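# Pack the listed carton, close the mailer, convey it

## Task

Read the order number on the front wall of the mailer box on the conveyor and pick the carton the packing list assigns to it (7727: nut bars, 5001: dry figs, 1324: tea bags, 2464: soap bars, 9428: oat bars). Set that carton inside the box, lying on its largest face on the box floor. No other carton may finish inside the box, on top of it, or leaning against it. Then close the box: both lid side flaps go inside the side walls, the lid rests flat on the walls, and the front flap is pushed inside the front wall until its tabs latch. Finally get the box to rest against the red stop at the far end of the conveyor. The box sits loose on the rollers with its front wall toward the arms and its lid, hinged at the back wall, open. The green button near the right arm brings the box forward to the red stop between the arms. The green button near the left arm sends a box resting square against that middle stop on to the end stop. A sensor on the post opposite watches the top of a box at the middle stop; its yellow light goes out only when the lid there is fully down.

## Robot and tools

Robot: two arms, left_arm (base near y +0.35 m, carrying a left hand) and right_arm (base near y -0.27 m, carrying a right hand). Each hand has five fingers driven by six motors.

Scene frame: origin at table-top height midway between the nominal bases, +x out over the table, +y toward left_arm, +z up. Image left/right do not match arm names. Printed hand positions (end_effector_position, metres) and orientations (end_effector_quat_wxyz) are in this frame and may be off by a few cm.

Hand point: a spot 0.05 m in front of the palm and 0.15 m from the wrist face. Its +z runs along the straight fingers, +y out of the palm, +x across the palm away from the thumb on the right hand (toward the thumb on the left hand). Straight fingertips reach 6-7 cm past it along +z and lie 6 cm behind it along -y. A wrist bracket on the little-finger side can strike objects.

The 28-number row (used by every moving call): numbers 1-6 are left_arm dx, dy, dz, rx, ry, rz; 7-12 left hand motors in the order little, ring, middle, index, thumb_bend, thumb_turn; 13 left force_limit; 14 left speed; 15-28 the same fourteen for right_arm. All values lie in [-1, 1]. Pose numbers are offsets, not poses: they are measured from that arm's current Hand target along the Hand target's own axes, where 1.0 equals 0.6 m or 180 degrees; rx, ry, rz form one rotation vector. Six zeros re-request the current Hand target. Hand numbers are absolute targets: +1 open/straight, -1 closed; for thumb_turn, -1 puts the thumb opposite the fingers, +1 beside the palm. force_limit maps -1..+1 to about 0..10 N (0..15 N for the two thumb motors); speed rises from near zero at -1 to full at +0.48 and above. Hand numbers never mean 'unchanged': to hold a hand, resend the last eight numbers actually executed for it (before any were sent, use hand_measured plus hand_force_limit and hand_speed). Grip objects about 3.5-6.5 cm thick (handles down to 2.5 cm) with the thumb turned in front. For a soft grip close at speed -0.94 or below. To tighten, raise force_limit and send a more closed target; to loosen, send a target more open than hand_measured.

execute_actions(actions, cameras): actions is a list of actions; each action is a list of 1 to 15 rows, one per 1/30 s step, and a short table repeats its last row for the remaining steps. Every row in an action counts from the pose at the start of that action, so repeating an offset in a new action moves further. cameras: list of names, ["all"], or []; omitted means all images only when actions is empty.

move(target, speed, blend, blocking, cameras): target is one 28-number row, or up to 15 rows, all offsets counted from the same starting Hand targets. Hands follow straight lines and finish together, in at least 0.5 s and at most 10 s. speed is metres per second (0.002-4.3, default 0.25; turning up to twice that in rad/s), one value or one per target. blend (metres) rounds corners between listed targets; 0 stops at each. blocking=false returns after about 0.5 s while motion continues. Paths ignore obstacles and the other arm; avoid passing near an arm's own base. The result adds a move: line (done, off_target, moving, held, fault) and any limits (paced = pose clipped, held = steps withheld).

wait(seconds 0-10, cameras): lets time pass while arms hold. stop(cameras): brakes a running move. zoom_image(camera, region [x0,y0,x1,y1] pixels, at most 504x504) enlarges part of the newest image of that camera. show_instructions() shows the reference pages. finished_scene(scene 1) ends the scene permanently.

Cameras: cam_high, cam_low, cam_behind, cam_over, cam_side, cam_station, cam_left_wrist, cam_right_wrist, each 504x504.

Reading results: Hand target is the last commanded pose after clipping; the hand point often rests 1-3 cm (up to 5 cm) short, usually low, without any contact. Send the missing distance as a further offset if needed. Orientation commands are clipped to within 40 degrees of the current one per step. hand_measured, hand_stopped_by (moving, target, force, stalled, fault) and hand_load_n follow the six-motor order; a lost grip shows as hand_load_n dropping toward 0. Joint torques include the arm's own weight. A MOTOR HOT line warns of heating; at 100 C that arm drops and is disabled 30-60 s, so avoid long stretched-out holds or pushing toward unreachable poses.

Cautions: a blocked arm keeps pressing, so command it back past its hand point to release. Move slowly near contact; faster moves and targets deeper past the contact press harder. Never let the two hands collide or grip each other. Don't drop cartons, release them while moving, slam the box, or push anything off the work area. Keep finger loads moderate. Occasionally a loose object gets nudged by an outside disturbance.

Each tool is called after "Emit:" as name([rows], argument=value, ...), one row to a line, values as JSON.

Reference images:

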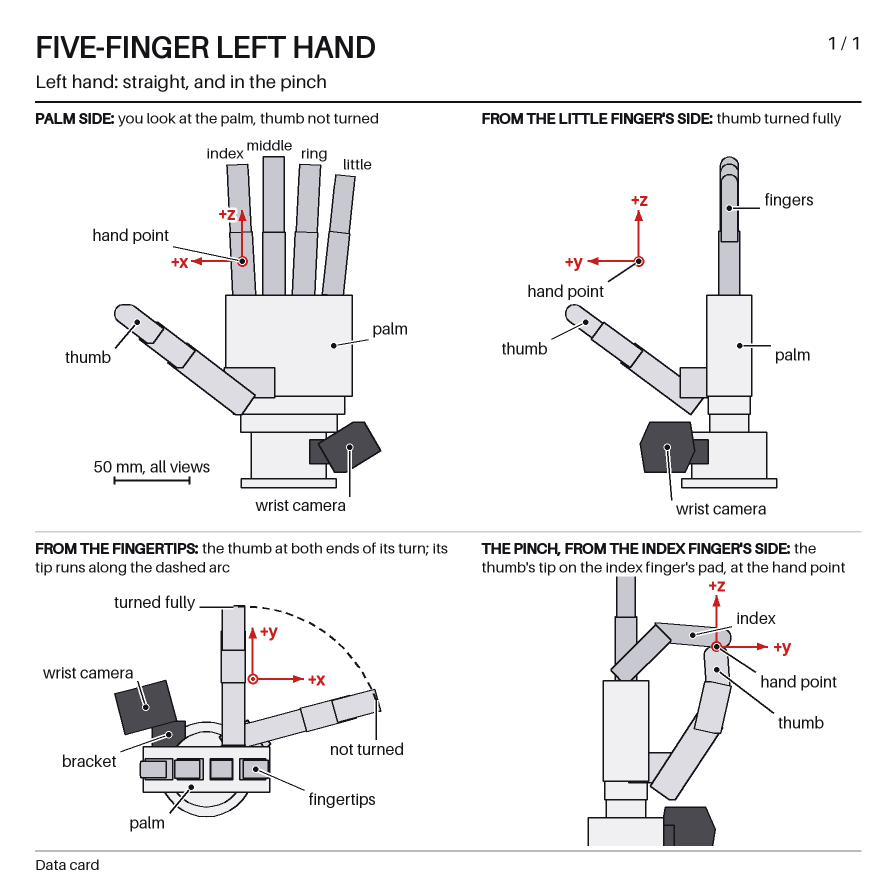

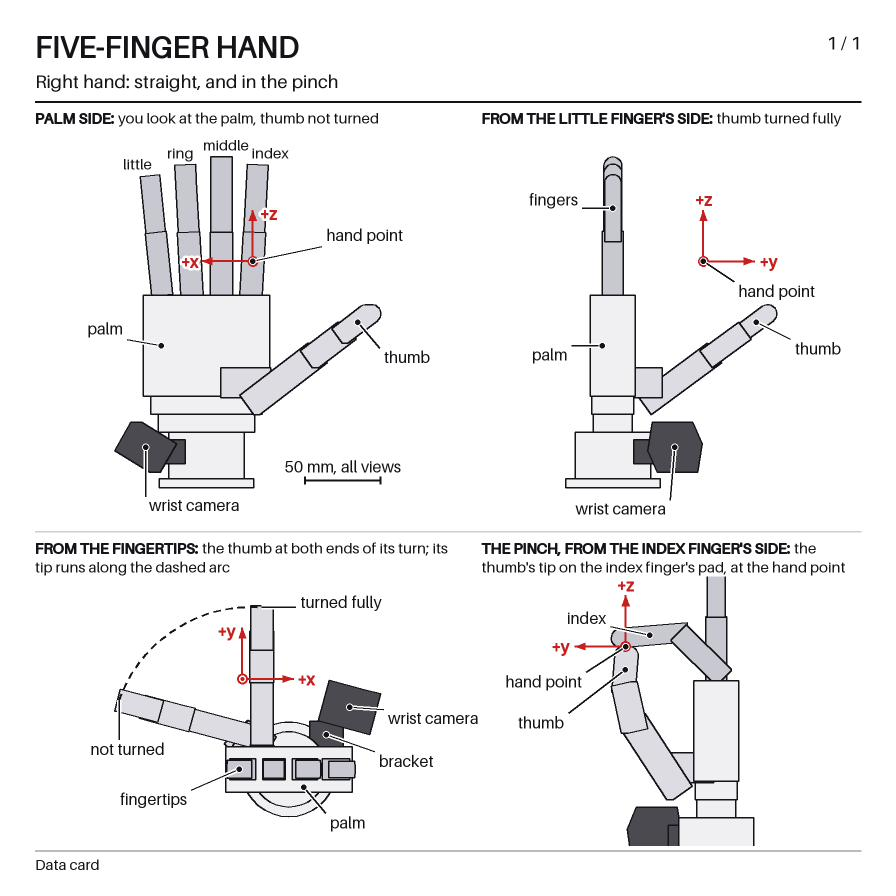

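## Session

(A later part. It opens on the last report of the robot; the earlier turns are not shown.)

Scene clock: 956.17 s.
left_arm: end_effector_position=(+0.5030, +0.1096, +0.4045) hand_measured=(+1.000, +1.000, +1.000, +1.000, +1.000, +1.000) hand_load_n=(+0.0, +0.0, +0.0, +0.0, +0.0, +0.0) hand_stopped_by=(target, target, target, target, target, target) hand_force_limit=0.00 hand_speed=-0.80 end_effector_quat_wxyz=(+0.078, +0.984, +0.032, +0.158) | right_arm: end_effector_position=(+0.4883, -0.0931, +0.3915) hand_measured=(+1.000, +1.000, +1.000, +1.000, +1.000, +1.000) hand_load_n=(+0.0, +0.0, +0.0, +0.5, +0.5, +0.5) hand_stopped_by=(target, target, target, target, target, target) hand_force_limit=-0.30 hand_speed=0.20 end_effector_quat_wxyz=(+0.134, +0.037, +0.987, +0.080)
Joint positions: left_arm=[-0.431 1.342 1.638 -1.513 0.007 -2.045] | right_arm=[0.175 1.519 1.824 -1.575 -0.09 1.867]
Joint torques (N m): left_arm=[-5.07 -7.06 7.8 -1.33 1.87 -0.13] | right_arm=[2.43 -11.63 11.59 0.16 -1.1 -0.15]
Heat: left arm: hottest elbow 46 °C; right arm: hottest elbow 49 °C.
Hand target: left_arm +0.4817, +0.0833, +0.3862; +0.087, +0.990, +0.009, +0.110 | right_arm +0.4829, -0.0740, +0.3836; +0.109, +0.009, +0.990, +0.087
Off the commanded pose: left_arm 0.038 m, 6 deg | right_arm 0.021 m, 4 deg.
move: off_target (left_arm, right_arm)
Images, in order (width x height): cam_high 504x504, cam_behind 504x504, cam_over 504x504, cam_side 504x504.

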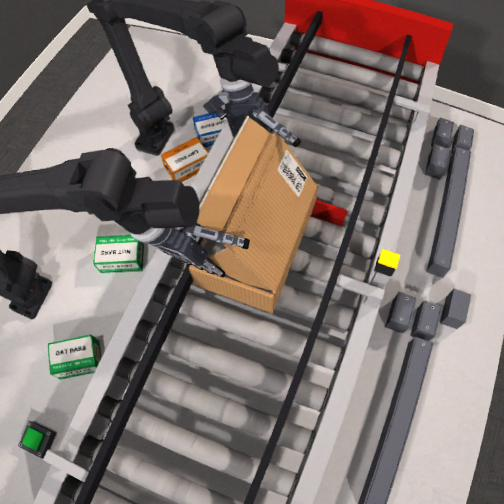

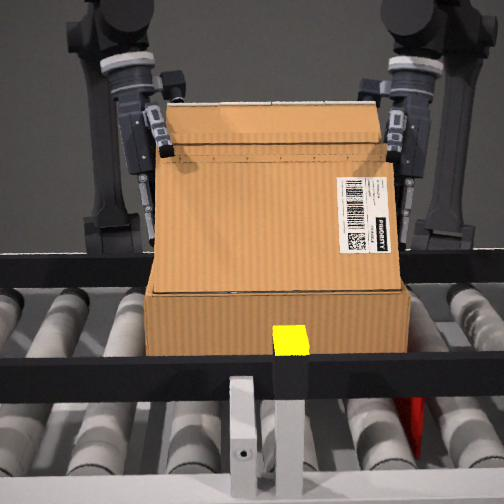

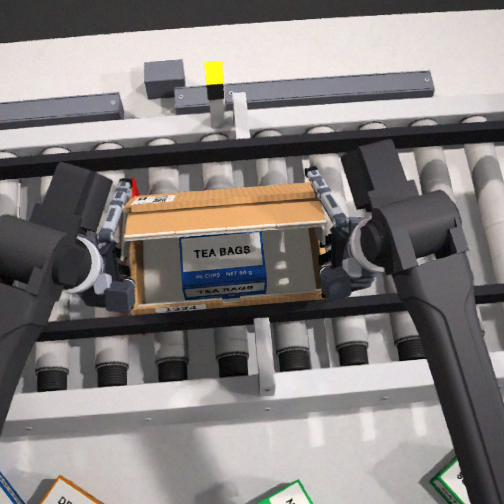

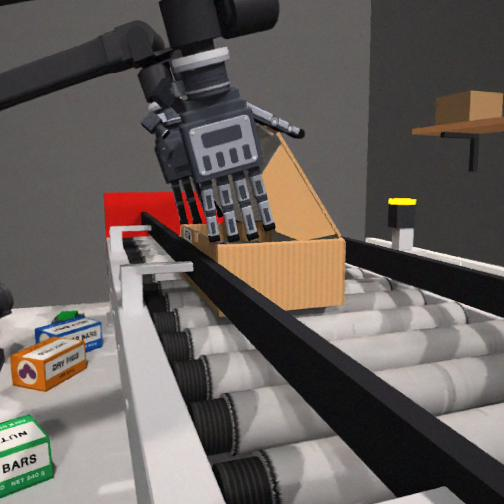

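Emit:
execute_actions(actions=[], cameras=["cam_high","cam_behind","cam_left_wrist","cam_right_wrist","cam_station"])

Emit:
zoom_image(camera="cam_high", region=[130, 60, 350, 330])

Emit:
zoom_image(camera="cam_behind", region=[80, 60, 460, 360])

Scene clock: 960.30 s.
left_arm: end_effector_position=(+0.5030, +0.1096, +0.4045) hand_measured=(+1.000, +1.000, +1.000, +1.000, +1.000, +1.000) hand_load_n=(+0.0, +0.5, +0.5, +0.0, +0.0, +0.0) hand_stopped_by=(target, target, target, target, target, target) hand_force_limit=0.00 hand_speed=-0.80 end_effector_quat_wxyz=(+0.078, +0.984, +0.032, +0.158) | right_arm: end_effector_position=(+0.4883, -0.0931, +0.3915) hand_measured=(+1.000, +1.000, +1.000, +1.000, +1.000, +1.000) hand_load_n=(+0.0, +0.0, +0.0, +0.0, +0.5, +0.5) hand_stopped_by=(target, target, target, target, target, target) hand_force_limit=-0.30 hand_speed=0.20 end_effector_quat_wxyz=(+0.134, +0.037, +0.987, +0.080)
Joint positions: left_arm=[-0.431 1.342 1.638 -1.513 0.007 -2.045] | right_arm=[0.175 1.519 1.824 -1.575 -0.09 1.867]
Joint velocities: within noise
Joint torques (N m): left_arm=[-4.78 -7.12 7.73 -1.37 1.87 -0.13] | right_arm=[1.96 -11.75 11.66 0.21 -1.14 -0.11]
Heat: left arm: hottest elbow 46 °C; right arm: hottest elbow 49 °C.
Hand target: left_arm +0.4817, +0.0833, +0.3862; +0.087, +0.990, +0.009, +0.110 | right_arm +0.4829, -0.0740, +0.3836; +0.109, +0.009, +0.990, +0.087
Off the commanded pose: left_arm 0.038 m, 6 deg | right_arm 0.021 m, 4 deg.
camera_calibration:
cam_left_wrist: T_world_to_cam=[[0.232658, 0.969044, -0.0826091, -0.187939], [0.636911, -0.0876212, 0.765942, -0.616531], [0.734993, -0.230817, -0.63758, 0.0290474], [0, 0, 0, 1]] pos_world=[0.415051, 0.134805, 0.475221]
cam_right_wrist: T_world_to_cam=[[-0.234934, 0.969872, 0.0644605, 0.180888], [0.632585, 0.102208, 0.767717, -0.604807], [0.737998, 0.22114, -0.637539, 0.0243539], [0, 0, 0, 1]] pos_world=[0.407115, -0.119008, 0.468187]
Images, in order (width x height): cam_high 504x504, cam_behind 504x504, cam_station 504x504, cam_left_wrist 504x504, cam_right_wrist 504x504.

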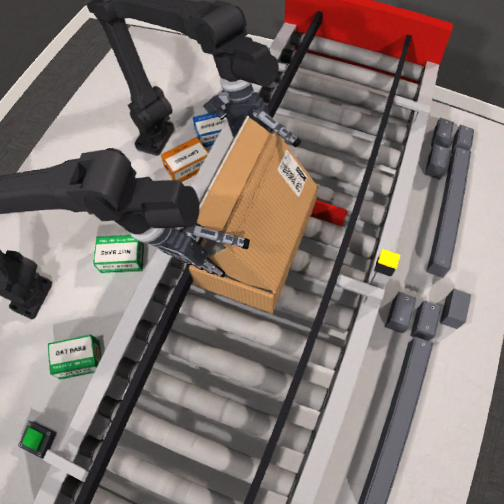

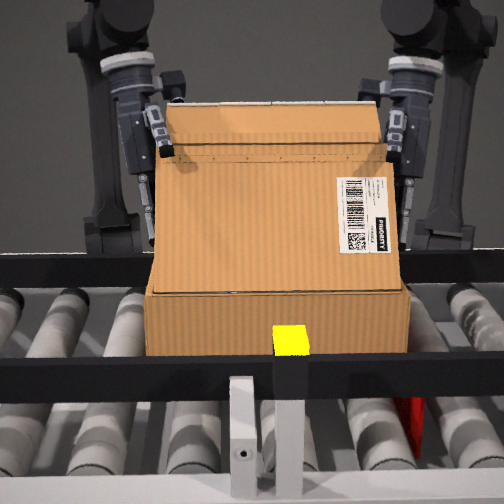

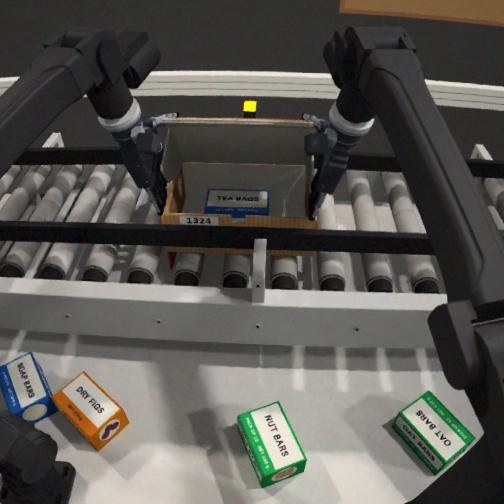

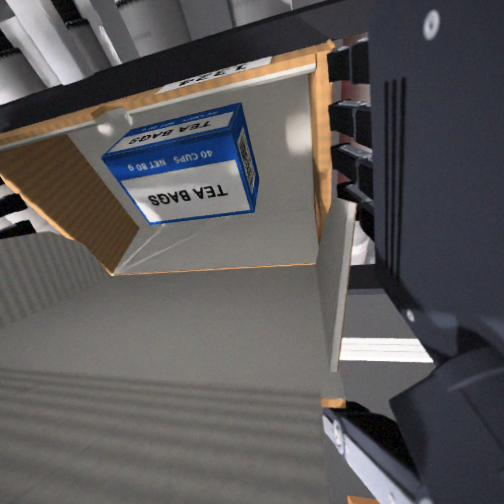

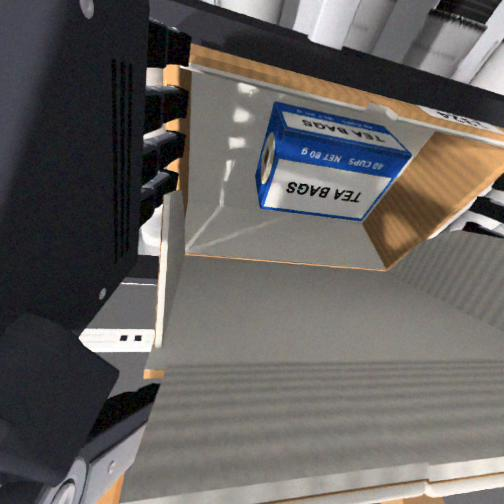

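Scaled by 1.867.

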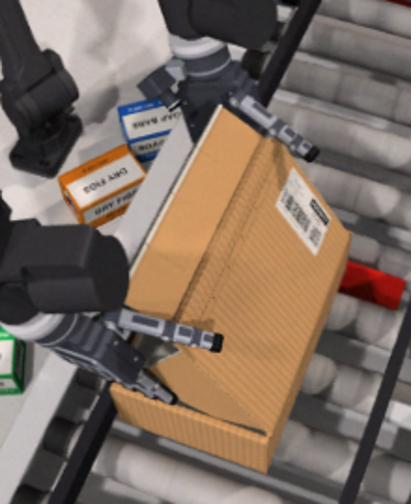

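Scaled by 1.326.

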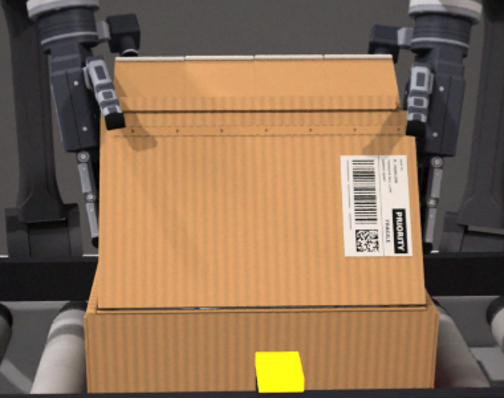

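Emit:
move([
  [0.011,-0.189,-0.049,0,0,0,1,1,1,1,1,1,0,-0.8,-0.011,-0.1875,-0.049,0,0,0,1,1,1,1,1,1,-0.3,0.2],
  [0.141,-0.1735,-0.111,0,0,0,1,1,1,1,1,1,0,-0.8,-0.137,-0.1733,-0.103,0,0,0,1,1,1,1,1,1,-0.3,0.2],
], speed=0.12, blend=[0.02,0], cameras=["cam_over","cam_behind","cam_side"])

Scene clock: 985.93 s.
left_arm: end_effector_position=(+0.5412, +0.1961, +0.4296) hand_measured=(+1.000, +1.000, +1.000, +1.000, +1.000, +1.000) hand_load_n=(+0.0, +0.0, +0.0, +0.0, +0.0, +0.0) hand_stopped_by=(target, target, target, target, target, target) hand_force_limit=0.00 hand_speed=-0.80 end_effector_quat_wxyz=(+0.093, +0.988, +0.012, +0.120) | right_arm: end_effector_position=(+0.5407, -0.1856, +0.4335) hand_measured=(+1.000, +1.000, +1.000, +1.000, +1.000, +1.000) hand_load_n=(+0.0, +0.0, +0.0, +0.0, +0.0, +0.0) hand_stopped_by=(target, target, target, target, target, target) hand_force_limit=-0.30 hand_speed=0.20 end_effector_quat_wxyz=(+0.156, +0.010, +0.983, +0.094)
Joint positions: left_arm=[-0.17 1.455 1.836 -1.683 0.145 -1.76] | right_arm=[-0.045 1.669 2.106 -1.691 -0.186 1.609]
Joint torques (N m): left_arm=[-0.21 -9.17 11.82 0.08 0.1 0.02] | right_arm=[-0.56 -14.21 13.15 1.29 -0.29 0.22]
Heat: left arm: hottest elbow 45 °C; right arm: hottest elbow 51 °C.
Hand target: left_arm +0.5498, +0.2002, +0.4503; +0.087, +0.990, +0.009, +0.110 | right_arm +0.5496, -0.1899, +0.4427; +0.109, +0.009, +0.990, +0.087
Off the commanded pose: left_arm 0.023 m, 1 deg | right_arm 0.014 m, 5 deg.
joint sent to its limit (left arm) — joint 4 (wrist pitch), lower limit. The joint targets are off in orientation, not in position.
joint sent to its limit (right arm) — joint 4 (wrist pitch), lower limit. The joint targets are off in orientation, not in position.
move: off_target (left_arm, right_arm)
Images, in order (width x height): cam_behind 504x504, cam_over 504x504, cam_side 504x504.

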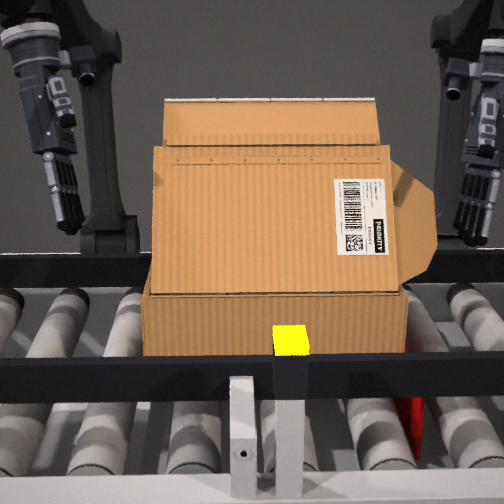

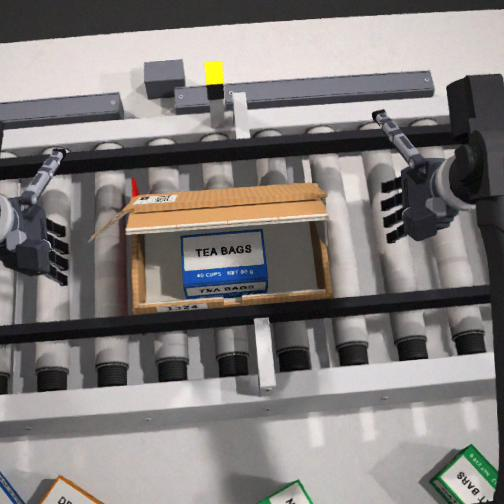

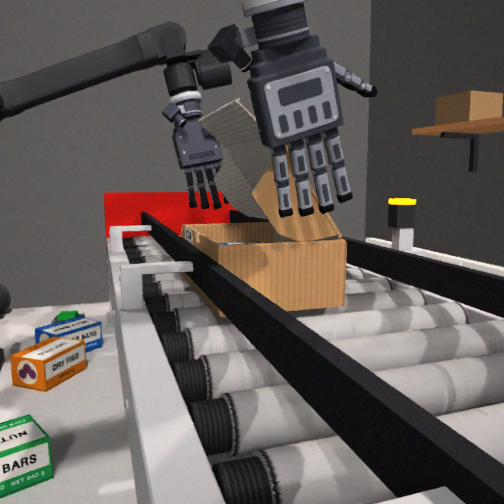

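Emit:
zoom_image(camera="cam_side", region=[180, 80, 360, 260])

Emit:
zoom_image(camera="cam_over", region=[80, 160, 380, 330])

Scaled by 2.800.

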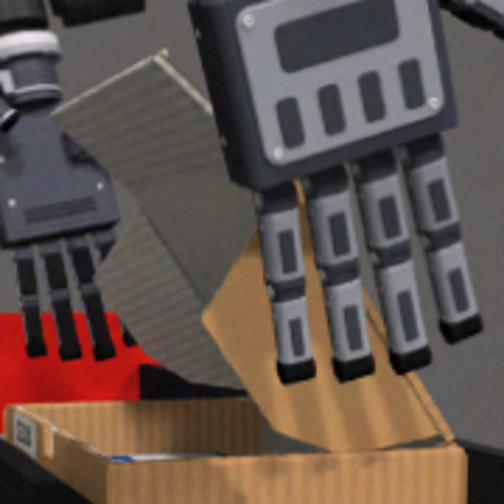

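Scaled by 1.680.

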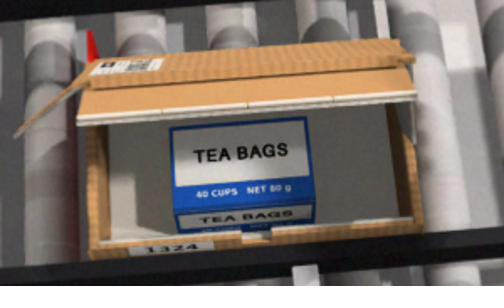

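Emit:
move([
  [0,0,0,0,0,0,1,1,1,1,1,1,0,-0.8,-0.046,0.038,-0.208,0,-0.04,0,1,1,1,1,1,1,-0.3,0.2],
  [0,0,0,0,0,0,1,1,1,1,1,1,0,-0.8,-0.067,0.349,-0.147,0,-0.04,0,1,1,1,1,1,1,-0.3,0.2],
  [0,0,0,0,0,0,1,1,1,1,1,1,0,-0.8,-0.036,0.33,-0.045,0,-0.04,0,1,1,1,1,1,1,-0.3,0.2],
], speed=[0.2,0.2,0.1], blend=[0.03,0.02,0], cameras=["cam_over","cam_behind","cam_side","cam_high"])

Scene clock: 1003.33 s.
left_arm: end_effector_position=(+0.5412, +0.1961, +0.4296) hand_measured=(+1.000, +1.000, +1.000, +1.000, +1.000, +1.000) hand_load_n=(+0.0, +0.0, +0.0, -0.5, +0.0, +0.0) hand_stopped_by=(target, target, target, target, target, target) hand_force_limit=0.00 hand_speed=-0.80 end_effector_quat_wxyz=(+0.093, +0.988, +0.012, +0.120) | right_arm: end_effector_position=(+0.5664, +0.0019, +0.5122) hand_measured=(+1.000, +1.000, +1.000, +1.000, +1.000, +1.000) hand_load_n=(-0.5, +0.0, +0.0, +0.0, +0.0, +0.0) hand_stopped_by=(target, target, target, target, target, target) hand_force_limit=-0.30 hand_speed=0.20 end_effector_quat_wxyz=(+0.237, +0.019, +0.964, +0.120)
Joint positions: left_arm=[-0.17 1.455 1.836 -1.683 0.145 -1.76] | right_arm=[0.309 1.828 2.484 -1.691 -0.054 1.966]
Joint torques (N m): left_arm=[-0.09 -9.41 11.88 0.08 0.1 0.02] | right_arm=[0.32 -18.96 7.75 1.55 0.12 0.16]
Heat: left arm: hottest elbow 48 °C; right arm: hottest elbow 51 °C.
Hand target: left_arm +0.5498, +0.2002, +0.4503; +0.087, +0.990, +0.009, +0.110 | right_arm +0.5648, -0.0003, +0.5077; +0.171, +0.015, +0.981, +0.086
Off the commanded pose: left_arm 0.023 m, 1 deg | right_arm 0.005 m, 9 deg.
joint sent to its limit (left arm) — joint 4 (wrist pitch), lower limit. The joint targets are off in orientation, not in position.
joint sent to its limit (right arm) — joint 4 (wrist pitch), lower limit. The joint targets are off in orientation, not in position.
move: off_target (left_arm, right_arm)
Images, in order (width x height): cam_high 504x504, cam_behind 504x504, cam_over 504x504, cam_side 504x504.

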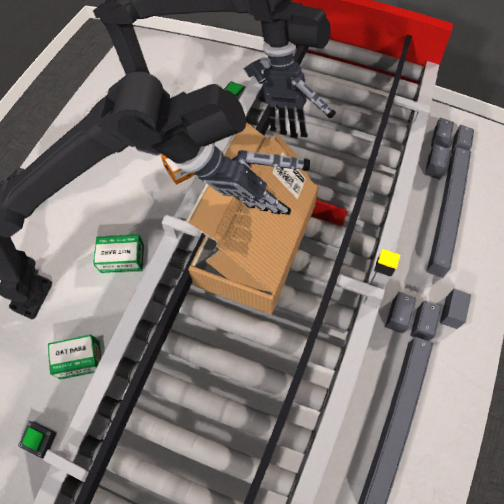

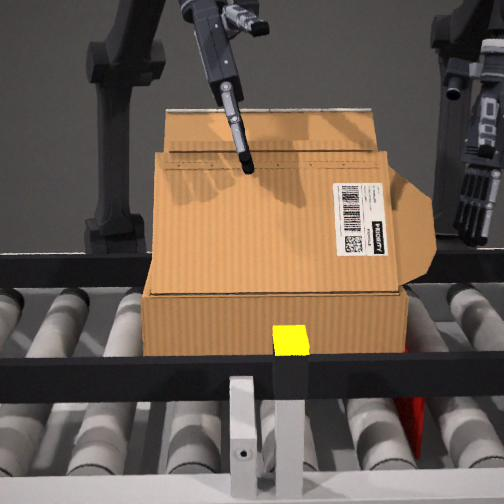

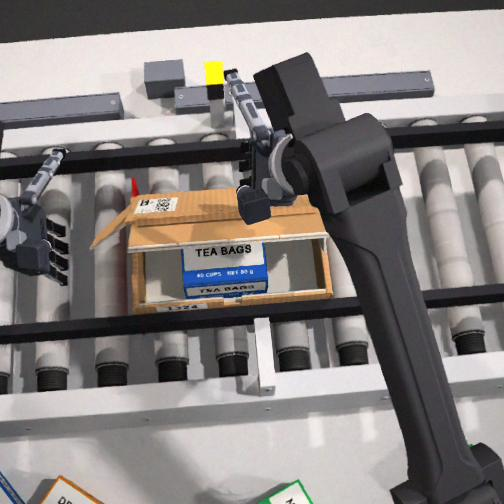

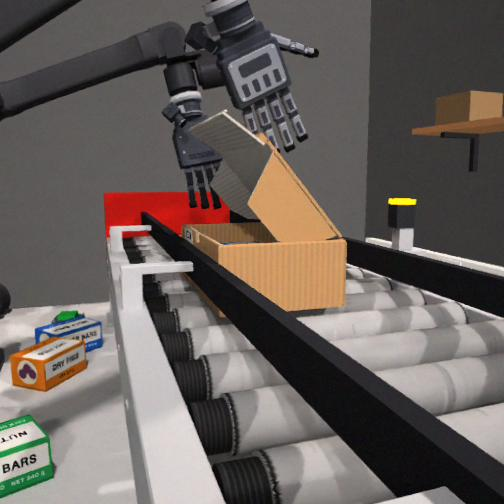

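Emit:
move(target=[0,0,0,0,0,0,1,1,1,1,1,1,0,-0.8,0.016,-0.004,0.022,0,0,0,1,1,1,1,1,1,-0.3,0.2], speed=0.05, cameras=["cam_over","cam_behind","cam_side"])

Scene clock: 1011.07 s.
left_arm: end_effector_position=(+0.5412, +0.1961, +0.4296) hand_measured=(+1.000, +1.000, +1.000, +1.000, +1.000, +1.000) hand_load_n=(+0.0, +0.0, +0.0, +0.0, +0.0, +0.0) hand_stopped_by=(target, target, target, target, target, target) hand_force_limit=0.00 hand_speed=-0.80 end_effector_quat_wxyz=(+0.093, +0.988, +0.012, +0.120) | right_arm: end_effector_position=(+0.5614, -0.0002, +0.5015) hand_measured=(+1.000, +1.000, +1.000, +1.000, +1.000, +1.000) hand_load_n=(-1.0, +0.0, +0.0, +0.0, +0.0, +0.0) hand_stopped_by=(target, target, target, target, target, target) hand_force_limit=-0.30 hand_speed=0.20 end_effector_quat_wxyz=(+0.225, +0.019, +0.967, +0.114)
Joint positions: left_arm=[-0.17 1.455 1.836 -1.683 0.145 -1.76] | right_arm=[0.309 1.811 2.439 -1.691 -0.053 1.966]
Joint torques (N m): left_arm=[0.03 -9.23 11.78 0.06 0.1 0.03] | right_arm=[0.32 -17.85 7.54 1.65 0.17 0.08]
Heat: left arm: hottest elbow 48 °C; right arm: hottest elbow 50 °C.
Hand target: left_arm +0.5498, +0.2002, +0.4503; +0.087, +0.990, +0.009, +0.110 | right_arm +0.5602, +0.0001, +0.4920; +0.171, +0.015, +0.981, +0.086
Off the commanded pose: left_arm 0.023 m, 1 deg | right_arm 0.010 m, 7 deg.
joint sent to its limit (left arm) — joint 4 (wrist pitch), lower limit. The joint targets are off in orientation, not in position.
joint sent to its limit (right arm) — joint 4 (wrist pitch), lower limit. The joint targets are off in orientation, not in position.
move: off_target (left_arm, right_arm)
Images, in order (width x height): cam_behind 504x504, cam_over 504x504, cam_side 504x504.

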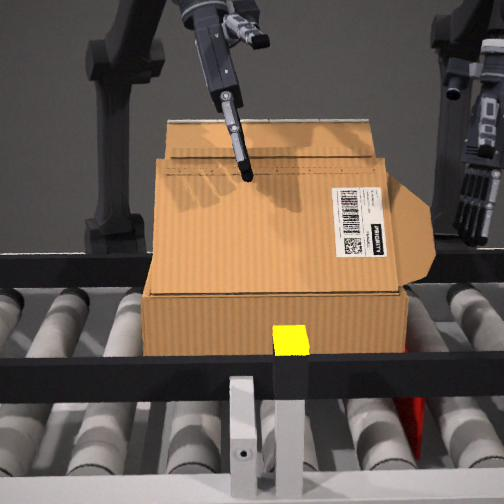

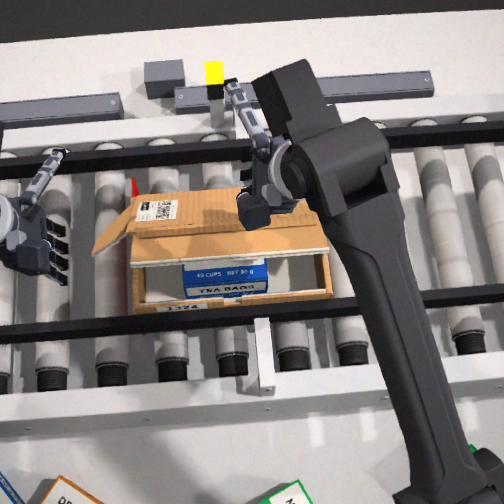

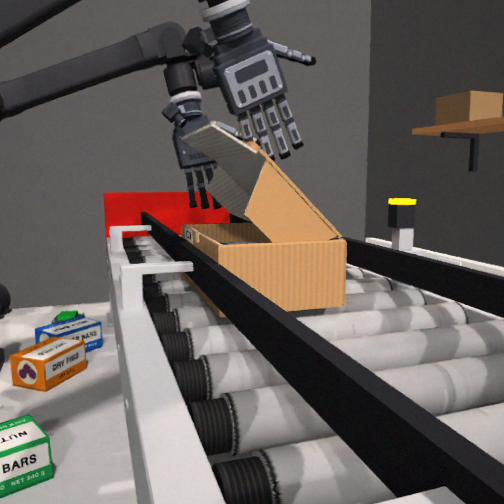

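Emit:
move(target=[-0.032,0.0235,0.0525,0,0,0,1,1,1,1,1,1,0,-0.8,0,0,0,0,0,0,1,1,1,1,1,1,-0.3,0.2], speed=0.1, cameras=["cam_over","cam_behind","cam_left_wrist"])

Scene clock: 1018.43 s.
left_arm: end_effector_position=(+0.5374, +0.1836, +0.4258) hand_measured=(+1.000, +1.000, +1.000, +1.000, +1.000, +1.000) hand_load_n=(+0.0, +0.0, +0.0, +0.0, +0.0, +0.0) hand_stopped_by=(target, target, target, target, target, target) hand_force_limit=0.00 hand_speed=-0.80 end_effector_quat_wxyz=(+0.088, +0.989, +0.008, +0.116) | right_arm: end_effector_position=(+0.5614, -0.0003, +0.5015) hand_measured=(+1.000, +1.000, +1.000, +1.000, +1.000, +1.000) hand_load_n=(-1.0, +0.0, +0.0, +0.0, +0.0, +0.0) hand_stopped_by=(target, target, target, target, target, target) hand_force_limit=-0.30 hand_speed=0.20 end_effector_quat_wxyz=(+0.225, +0.019, +0.967, +0.114)
Joint positions: left_arm=[-0.203 1.455 1.83 -1.683 0.129 -1.783] | right_arm=[0.309 1.811 2.439 -1.691 -0.052 1.966]
Joint torques (N m): left_arm=[-1.67 -9.82 6.74 0.46 -0.07 -0.17] | right_arm=[0.62 -18.02 7.38 1.5 0.19 0.12]
Heat: left arm: hottest elbow 49 °C; right arm: hottest elbow 49 °C.
Hand target: left_arm +0.5379, +0.1802, +0.4184; +0.087, +0.990, +0.009, +0.109 | right_arm +0.5602, +0.0000, +0.4920; +0.172, +0.015, +0.981, +0.086
Off the commanded pose: left_arm 0.008 m, 1 deg | right_arm 0.009 m, 7 deg.
joint sent to its limit (right arm) — joint 4 (wrist pitch), lower limit. The joint targets are off in orientation, not in position.
move: off_target (right_arm)
camera_calibration:
cam_left_wrist: T_world_to_cam=[[0.279915, 0.953057, -0.115456, -0.274319], [0.689297, -0.115811, 0.715162, -0.649528], [0.668219, -0.279768, -0.689357, 0.101326], [0, 0, 0, 1]] pos_world=[0.456796, 0.214567, 0.502696]
Images, in order (width x height): cam_behind 504x504, cam_over 504x504, cam_left_wrist 504x504.

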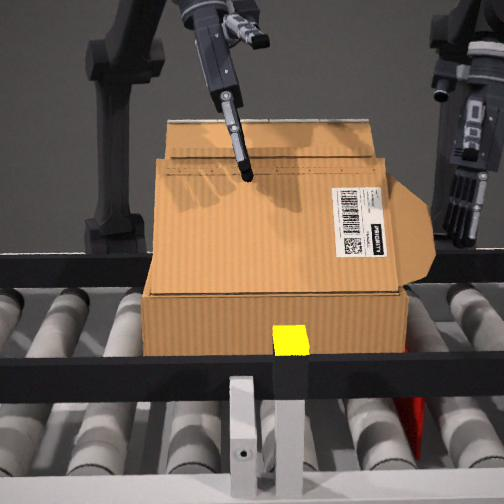

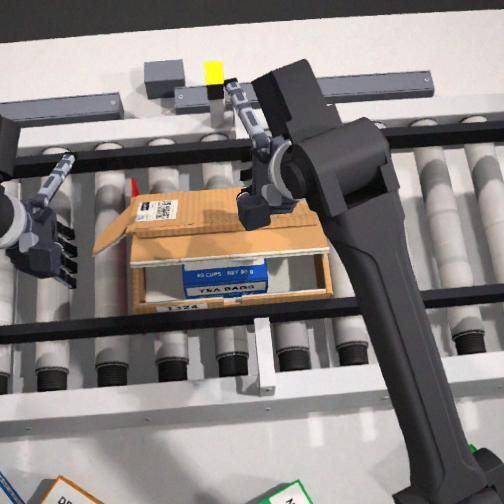

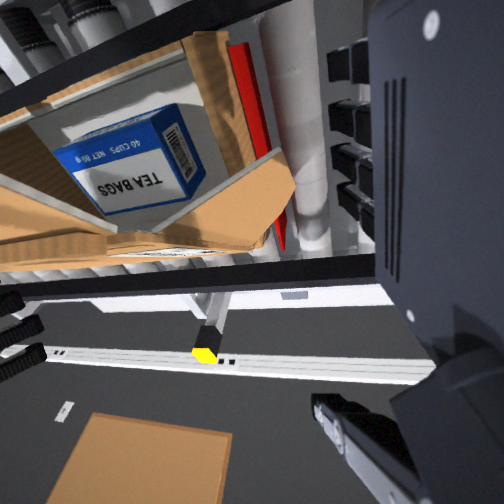

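Emit:
move([
  [0.036,0.008,0.004,0,0,0,1,1,1,1,1,1,0,-0.8,0,0,0,0,0,0,1,1,1,1,1,1,-0.3,0.2],
  [0.036,0.048,0.01,0,0,0,1,1,1,1,1,1,0,-0.8,0,0,0,0,0,0,1,1,1,1,1,1,-0.3,0.2],
], speed=0.08, cameras=["cam_over","cam_behind","cam_left_wrist"])

Scene clock: 1025.47 s.
left_arm: end_effector_position=(+0.5513, +0.1556, +0.4035) hand_measured=(+1.000, +1.000, +1.000, +1.000, +1.000, +1.000) hand_load_n=(+0.0, +0.0, +0.0, +0.0, -0.5, +0.0) hand_stopped_by=(target, target, target, target, target, target) hand_force_limit=0.00 hand_speed=-0.80 end_effector_quat_wxyz=(+0.083, +0.992, +0.008, +0.093) | right_arm: end_effector_position=(+0.5614, -0.0003, +0.5015) hand_measured=(+1.000, +1.000, +1.000, +1.000, +1.000, +1.000) hand_load_n=(-1.0, +0.0, +0.0, +0.0, -0.5, +0.0) hand_stopped_by=(target, target, target, target, target, target) hand_force_limit=-0.30 hand_speed=0.20 end_effector_quat_wxyz=(+0.225, +0.019, +0.967, +0.114)
Joint positions: left_arm=[-0.259 1.521 1.855 -1.683 0.116 -1.835] | right_arm=[0.309 1.811 2.439 -1.691 -0.052 1.966]
Joint torques (N m): left_arm=[-1.55 -9.88 11.85 0.06 -0.08 -0.13] | right_arm=[0.85 -17.85 7.54 1.39 0.22 0.11]
Heat: left arm: hottest elbow 48 °C; right arm: hottest elbow 48 °C.
Hand target: left_arm +0.5603, +0.1516, +0.4222; +0.087, +0.990, +0.009, +0.109 | right_arm +0.5602, +0.0000, +0.4920; +0.172, +0.015, +0.981, +0.086
Off the commanded pose: left_arm 0.021 m, 2 deg | right_arm 0.010 m, 7 deg.
joint sent to its limit (right arm) — joint 4 (wrist pitch), lower limit. The joint targets are off in orientation, not in position.
move: off_target (left_arm, right_arm)
camera_calibration:
cam_left_wrist: T_world_to_cam=[[0.276864, 0.953506, -0.119047, -0.251119], [0.721704, -0.124545, 0.680905, -0.649147], [0.634421, -0.274434, -0.722632, 0.1001], [0, 0, 0, 1]] pos_world=[0.474512, 0.186066, 0.484447]
Images, in order (width x height): cam_behind 504x504, cam_over 504x504, cam_left_wrist 504x504.

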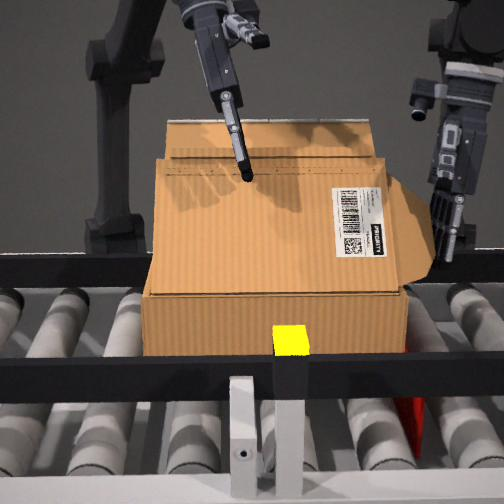

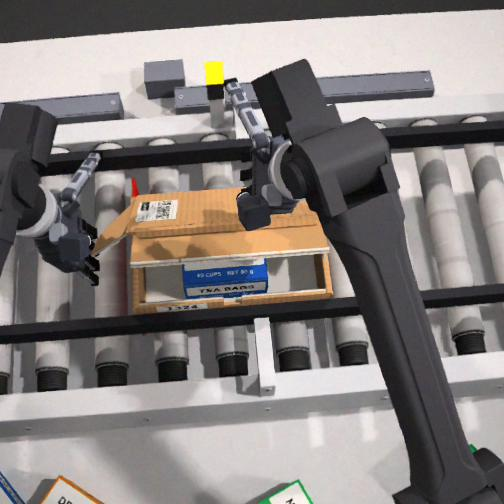

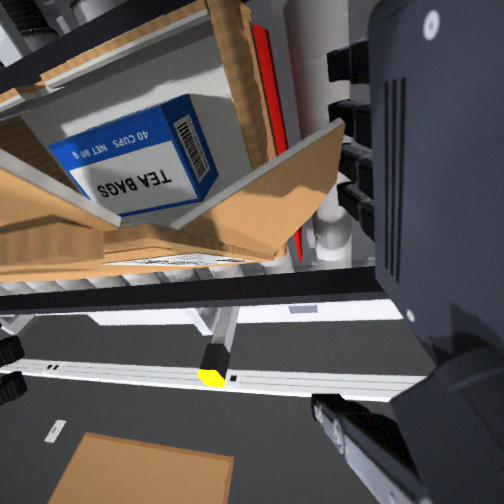

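Emit:
move(target=[-0.071,0.0825,0.065,0,0,0,1,1,1,1,1,1,0,-0.8,0,0,0,0,0,0,1,1,1,1,1,1,-0.3,0.2], speed=0.05, cameras=["cam_over","cam_behind","cam_left_wrist","cam_high"])

Scene clock: 1031.77 s.
left_arm: end_effector_position=(+0.5365, +0.1057, +0.3821) hand_measured=(+1.000, +1.000, +1.000, +1.000, +1.000, +1.000) hand_load_n=(+0.0, +0.0, +0.0, +0.0, +0.0, +0.0) hand_stopped_by=(target, target, target, target, target, target) hand_force_limit=0.00 hand_speed=-0.80 end_effector_quat_wxyz=(+0.080, +0.991, +0.018, +0.108) | right_arm: end_effector_position=(+0.5618, -0.0019, +0.5018) hand_measured=(+1.000, +1.000, +1.000, +1.000, +1.000, +1.000) hand_load_n=(+0.0, +0.0, +0.0, +0.0, +0.0, +0.0) hand_stopped_by=(target, target, target, target, target, target) hand_force_limit=-0.30 hand_speed=0.20 end_effector_quat_wxyz=(+0.227, +0.020, +0.967, +0.111)
Joint positions: left_arm=[-0.385 1.479 1.744 -1.575 0.069 -1.978] | right_arm=[0.308 1.809 2.439 -1.691 -0.045 1.966]
Joint torques (N m): left_arm=[-3.14 -12.04 6.64 0.68 0.25 -0.13] | right_arm=[1.44 -18.2 7.58 1.5 -0.06 0.14]
Heat: left arm: hottest elbow 48 °C; right arm: hottest elbow 48 °C.
Hand target: left_arm +0.5272, +0.0947, +0.3842; +0.087, +0.990, +0.009, +0.110 | right_arm +0.5603, +0.0000, +0.4919; +0.171, +0.015, +0.981, +0.086
Off the commanded pose: left_arm 0.015 m, 1 deg | right_arm 0.010 m, 7 deg.
joint sent to its limit (right arm) — joint 4 (wrist pitch), lower limit. The joint targets are off in orientation, not in position.
move: off_target (left_arm, right_arm)
camera_calibration:
cam_left_wrist: T_world_to_cam=[[0.258042, 0.960057, -0.108189, -0.196708], [0.70565, -0.110797, 0.699845, -0.630199], [0.659904, -0.256933, -0.706054, 0.0584413], [0, 0, 0, 1]] pos_world=[0.456893, 0.134042, 0.461022]
Images, in order (width x height): cam_high 504x504, cam_behind 504x504, cam_over 504x504, cam_left_wrist 504x504.

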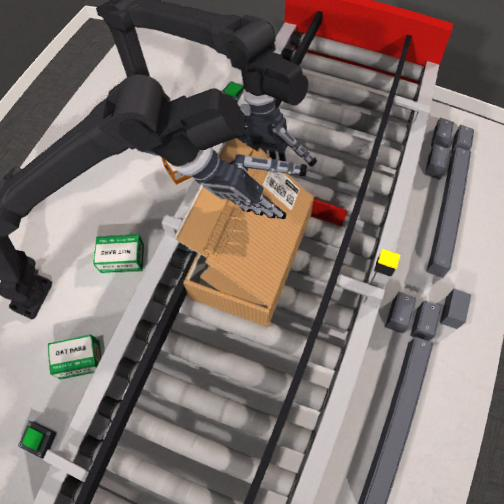

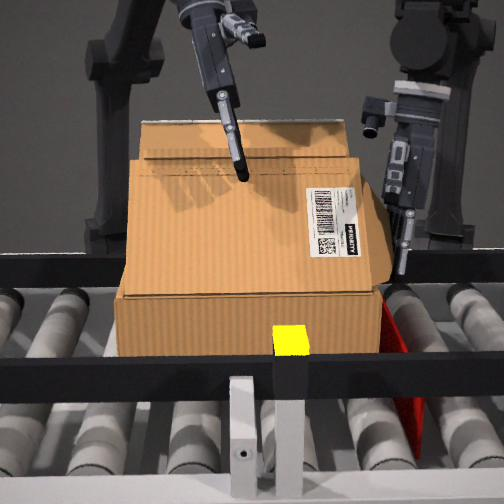

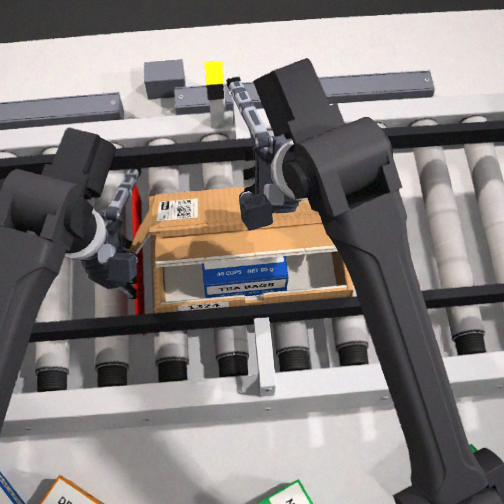

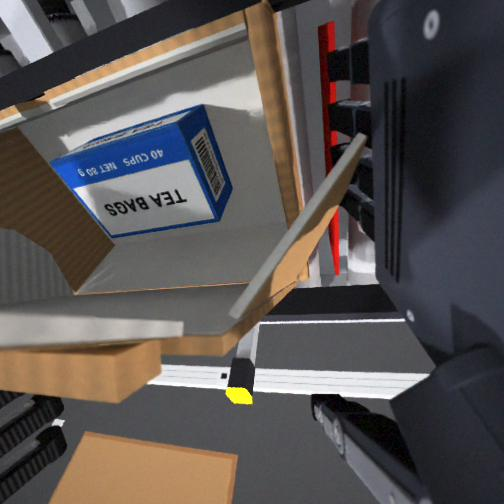

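Emit:
move([
  [0.053,-0.165,-0.063,0,0,0,1,1,1,1,1,1,0,-0.8,-0.042,0.022,-0.116,0,0,0,1,1,1,1,1,1,-0.3,0.2],
  [0.053,-0.165,-0.063,0,0,0,1,1,1,1,1,1,0,-0.8,-0.03,-0.307,-0.1815,0,0,0,1,1,1,1,1,1,-0.3,0.2],
  [0.053,-0.165,-0.063,0,0,0,1,1,1,1,1,1,0,-0.8,0.115,-0.378,0.1965,0.052,0,-0.019,1,1,1,1,1,1,-0.3,0.2],
], speed=0.2, blend=[0.03,0.03,0], cameras=["cam_over","cam_behind","cam_side"])

Scene clock: 1048.93 s.
left_arm: end_effector_position=(+0.5440, +0.1998, +0.3780) hand_measured=(+1.000, +1.000, +1.000, +1.000, +1.000, +1.000) hand_load_n=(+0.0, +0.0, +0.0, +0.0, +0.0, +0.0) hand_stopped_by=(target, target, target, target, target, target) hand_force_limit=0.00 hand_speed=-0.80 end_effector_quat_wxyz=(+0.082, +0.993, +0.014, +0.080) | right_arm: end_effector_position=(+0.5344, -0.2057, +0.3196) hand_measured=(+1.000, +1.000, +1.000, +1.000, +1.000, +1.000) hand_load_n=(+0.0, +0.0, +0.0, +0.0, +0.0, +0.0) hand_stopped_by=(target, target, target, target, target, target) hand_force_limit=-0.30 hand_speed=0.20 end_effector_quat_wxyz=(+0.166, +0.009, +0.986, +0.002)
Joint positions: left_arm=[-0.164 1.478 1.744 -1.653 0.137 -1.751] | right_arm=[-0.019 1.549 1.681 -1.37 0.004 1.602]
Joint torques (N m): left_arm=[-0.79 -11.11 12.34 -0.08 0.1 0.02] | right_arm=[0.62 -15.33 9.77 2.18 0.15 0.06]
Heat: left arm: hottest elbow 46 °C; right arm: hottest elbow 46 °C.
Hand target: left_arm +0.5501, +0.1998, +0.4101; +0.087, +0.990, +0.009, +0.109 | right_arm +0.5353, -0.1999, +0.3202; +0.172, -0.001, +0.985, +0.001
Off the commanded pose: left_arm 0.033 m, 4 deg | right_arm 0.006 m, 1 deg.
move: off_target (left_arm)
Images, in order (width x height): cam_behind 504x504, cam_over 504x504, cam_side 504x504.

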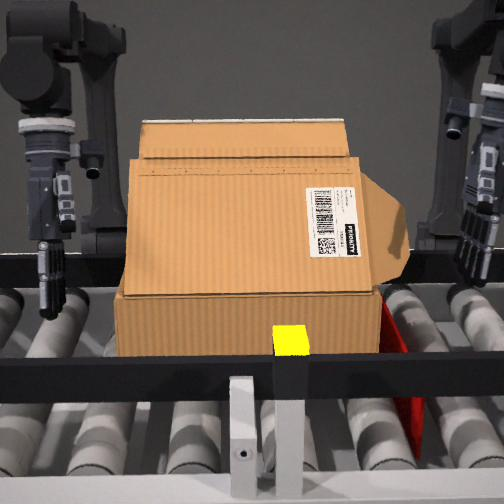

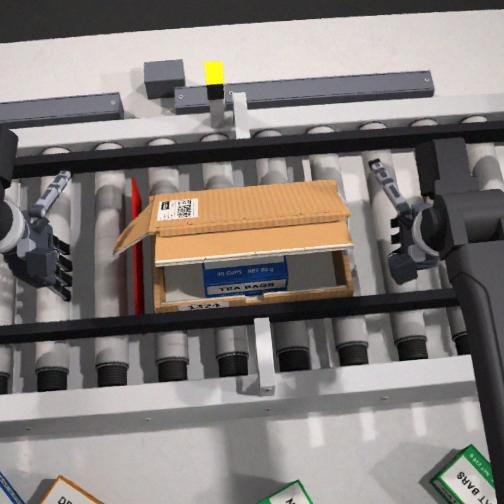

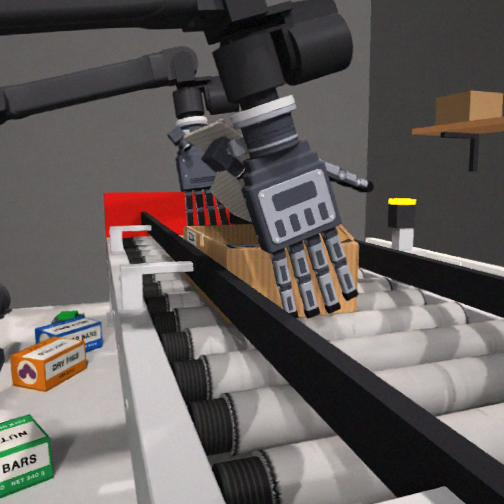

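Emit:
move(target=[0,0,0,0,0,0,1,1,1,1,1,1,0,-0.8,0,0.133,0,0,0,0,1,1,1,1,1,1,-0.3,0.2], speed=0.08, cameras=["cam_over","cam_behind"])

Scene clock: 1053.43 s.
left_arm: end_effector_position=(+0.5440, +0.1998, +0.3780) hand_measured=(+1.000, +1.000, +1.000, +1.000, +1.000, +1.000) hand_load_n=(+0.0, +0.0, +0.5, +0.0, +0.0, +0.0) hand_stopped_by=(target, target, target, target, target, target) hand_force_limit=0.00 hand_speed=-0.80 end_effector_quat_wxyz=(+0.082, +0.993, +0.014, +0.080) | right_arm: end_effector_position=(+0.5272, -0.1281, +0.3196) hand_measured=(+1.000, +1.000, +1.000, +1.000, +1.000, +1.000) hand_load_n=(+0.0, +0.0, +0.0, +0.0, +0.0, +0.0) hand_stopped_by=(target, target, target, target, target, target) hand_force_limit=-0.30 hand_speed=0.20 end_effector_quat_wxyz=(+0.168, +0.002, +0.986, -0.001)
Joint positions: left_arm=[-0.164 1.478 1.744 -1.653 0.137 -1.751] | right_arm=[0.143 1.549 1.681 -1.37 0.061 1.74]
Joint torques (N m): left_arm=[-0.79 -11.16 12.41 -0.05 0.1 0.02] | right_arm=[1.38 -12.92 11.77 1.73 0.12 0.23]
Heat: left arm: hottest elbow 47 °C; right arm: hottest elbow 46 °C.
Hand target: left_arm +0.5501, +0.1998, +0.4101; +0.087, +0.990, +0.009, +0.109 | right_arm +0.5353, -0.1203, +0.3203; +0.172, +0.000, +0.985, +0.000
Off the commanded pose: left_arm 0.033 m, 4 deg | right_arm 0.011 m, 1 deg.
move: off_target (left_arm, right_arm)
Images, in order (width x height): cam_behind 504x504, cam_over 504x504.

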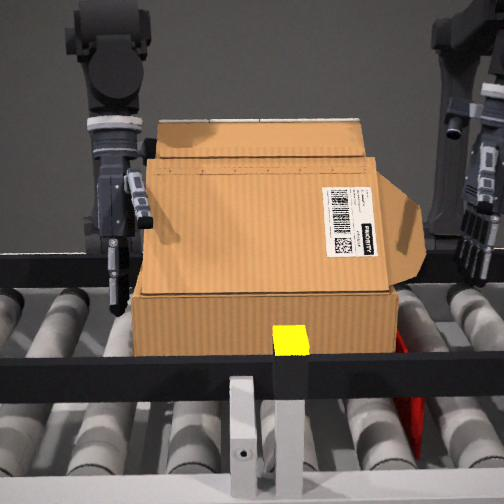

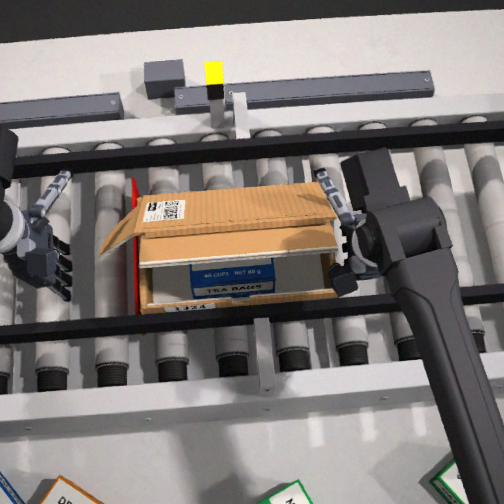

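Emit:
move(target=[0,0,0,0,0,0,1,1,1,1,1,1,0,-0.8,0,0.02,0,0,0,0,1,1,1,1,1,1,-0.3,0.2], speed=0.05, cameras=["cam_over","cam_behind"])

Scene clock: 1056.60 s.
left_arm: end_effector_position=(+0.5440, +0.1998, +0.3780) hand_measured=(+1.000, +1.000, +1.000, +1.000, +1.000, +1.000) hand_load_n=(+0.0, +0.0, +0.0, +0.0, +0.0, +0.0) hand_stopped_by=(target, target, target, target, target, target) hand_force_limit=0.00 hand_speed=-0.80 end_effector_quat_wxyz=(+0.082, +0.993, +0.014, +0.080) | right_arm: end_effector_position=(+0.5271, -0.1219, +0.3194) hand_measured=(+1.000, +1.000, +1.000, +1.000, +1.000, +1.000) hand_load_n=(+0.0, +0.0, +0.0, +0.0, +0.0, +0.0) hand_stopped_by=(target, target, target, target, target, target) hand_force_limit=-0.30 hand_speed=0.20 end_effector_quat_wxyz=(+0.169, +0.009, +0.986, -0.002)
Joint positions: left_arm=[-0.164 1.478 1.744 -1.653 0.137 -1.751] | right_arm=[0.159 1.55 1.681 -1.37 0.071 1.769]
Joint torques (N m): left_arm=[-0.91 -11.05 12.31 -0.08 0.11 0.02] | right_arm=[2.08 -13.22 12.25 1.8 0.05 0.19]
Heat: left arm: hottest elbow 47 °C; right arm: hottest elbow 46 °C.
Hand target: left_arm +0.5501, +0.1998, +0.4101; +0.087, +0.990, +0.009, +0.109 | right_arm +0.5352, -0.1083, +0.3204; +0.172, -0.001, +0.985, +0.000
Off the commanded pose: left_arm 0.033 m, 4 deg | right_arm 0.016 m, 1 deg.
move: off_target (left_arm, right_arm)
Images, in order (width x height): cam_behind 504x504, cam_over 504x504.

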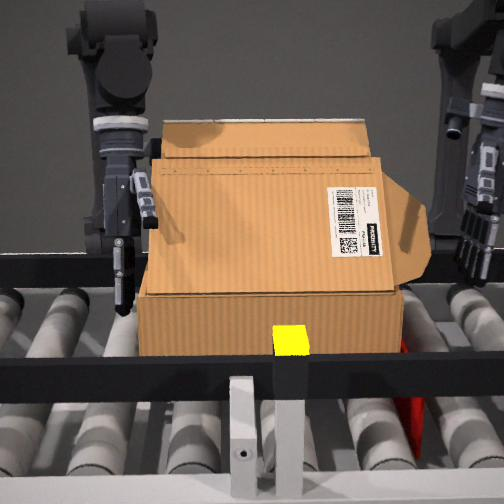

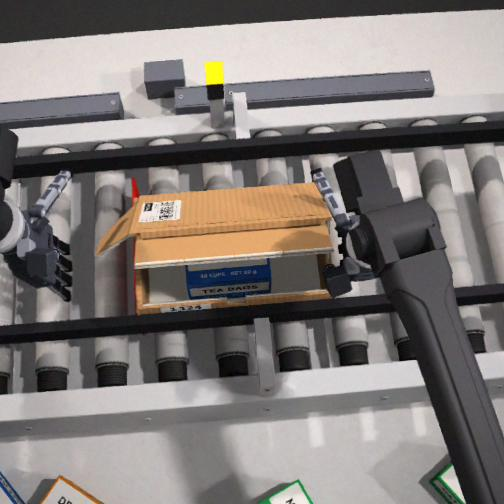

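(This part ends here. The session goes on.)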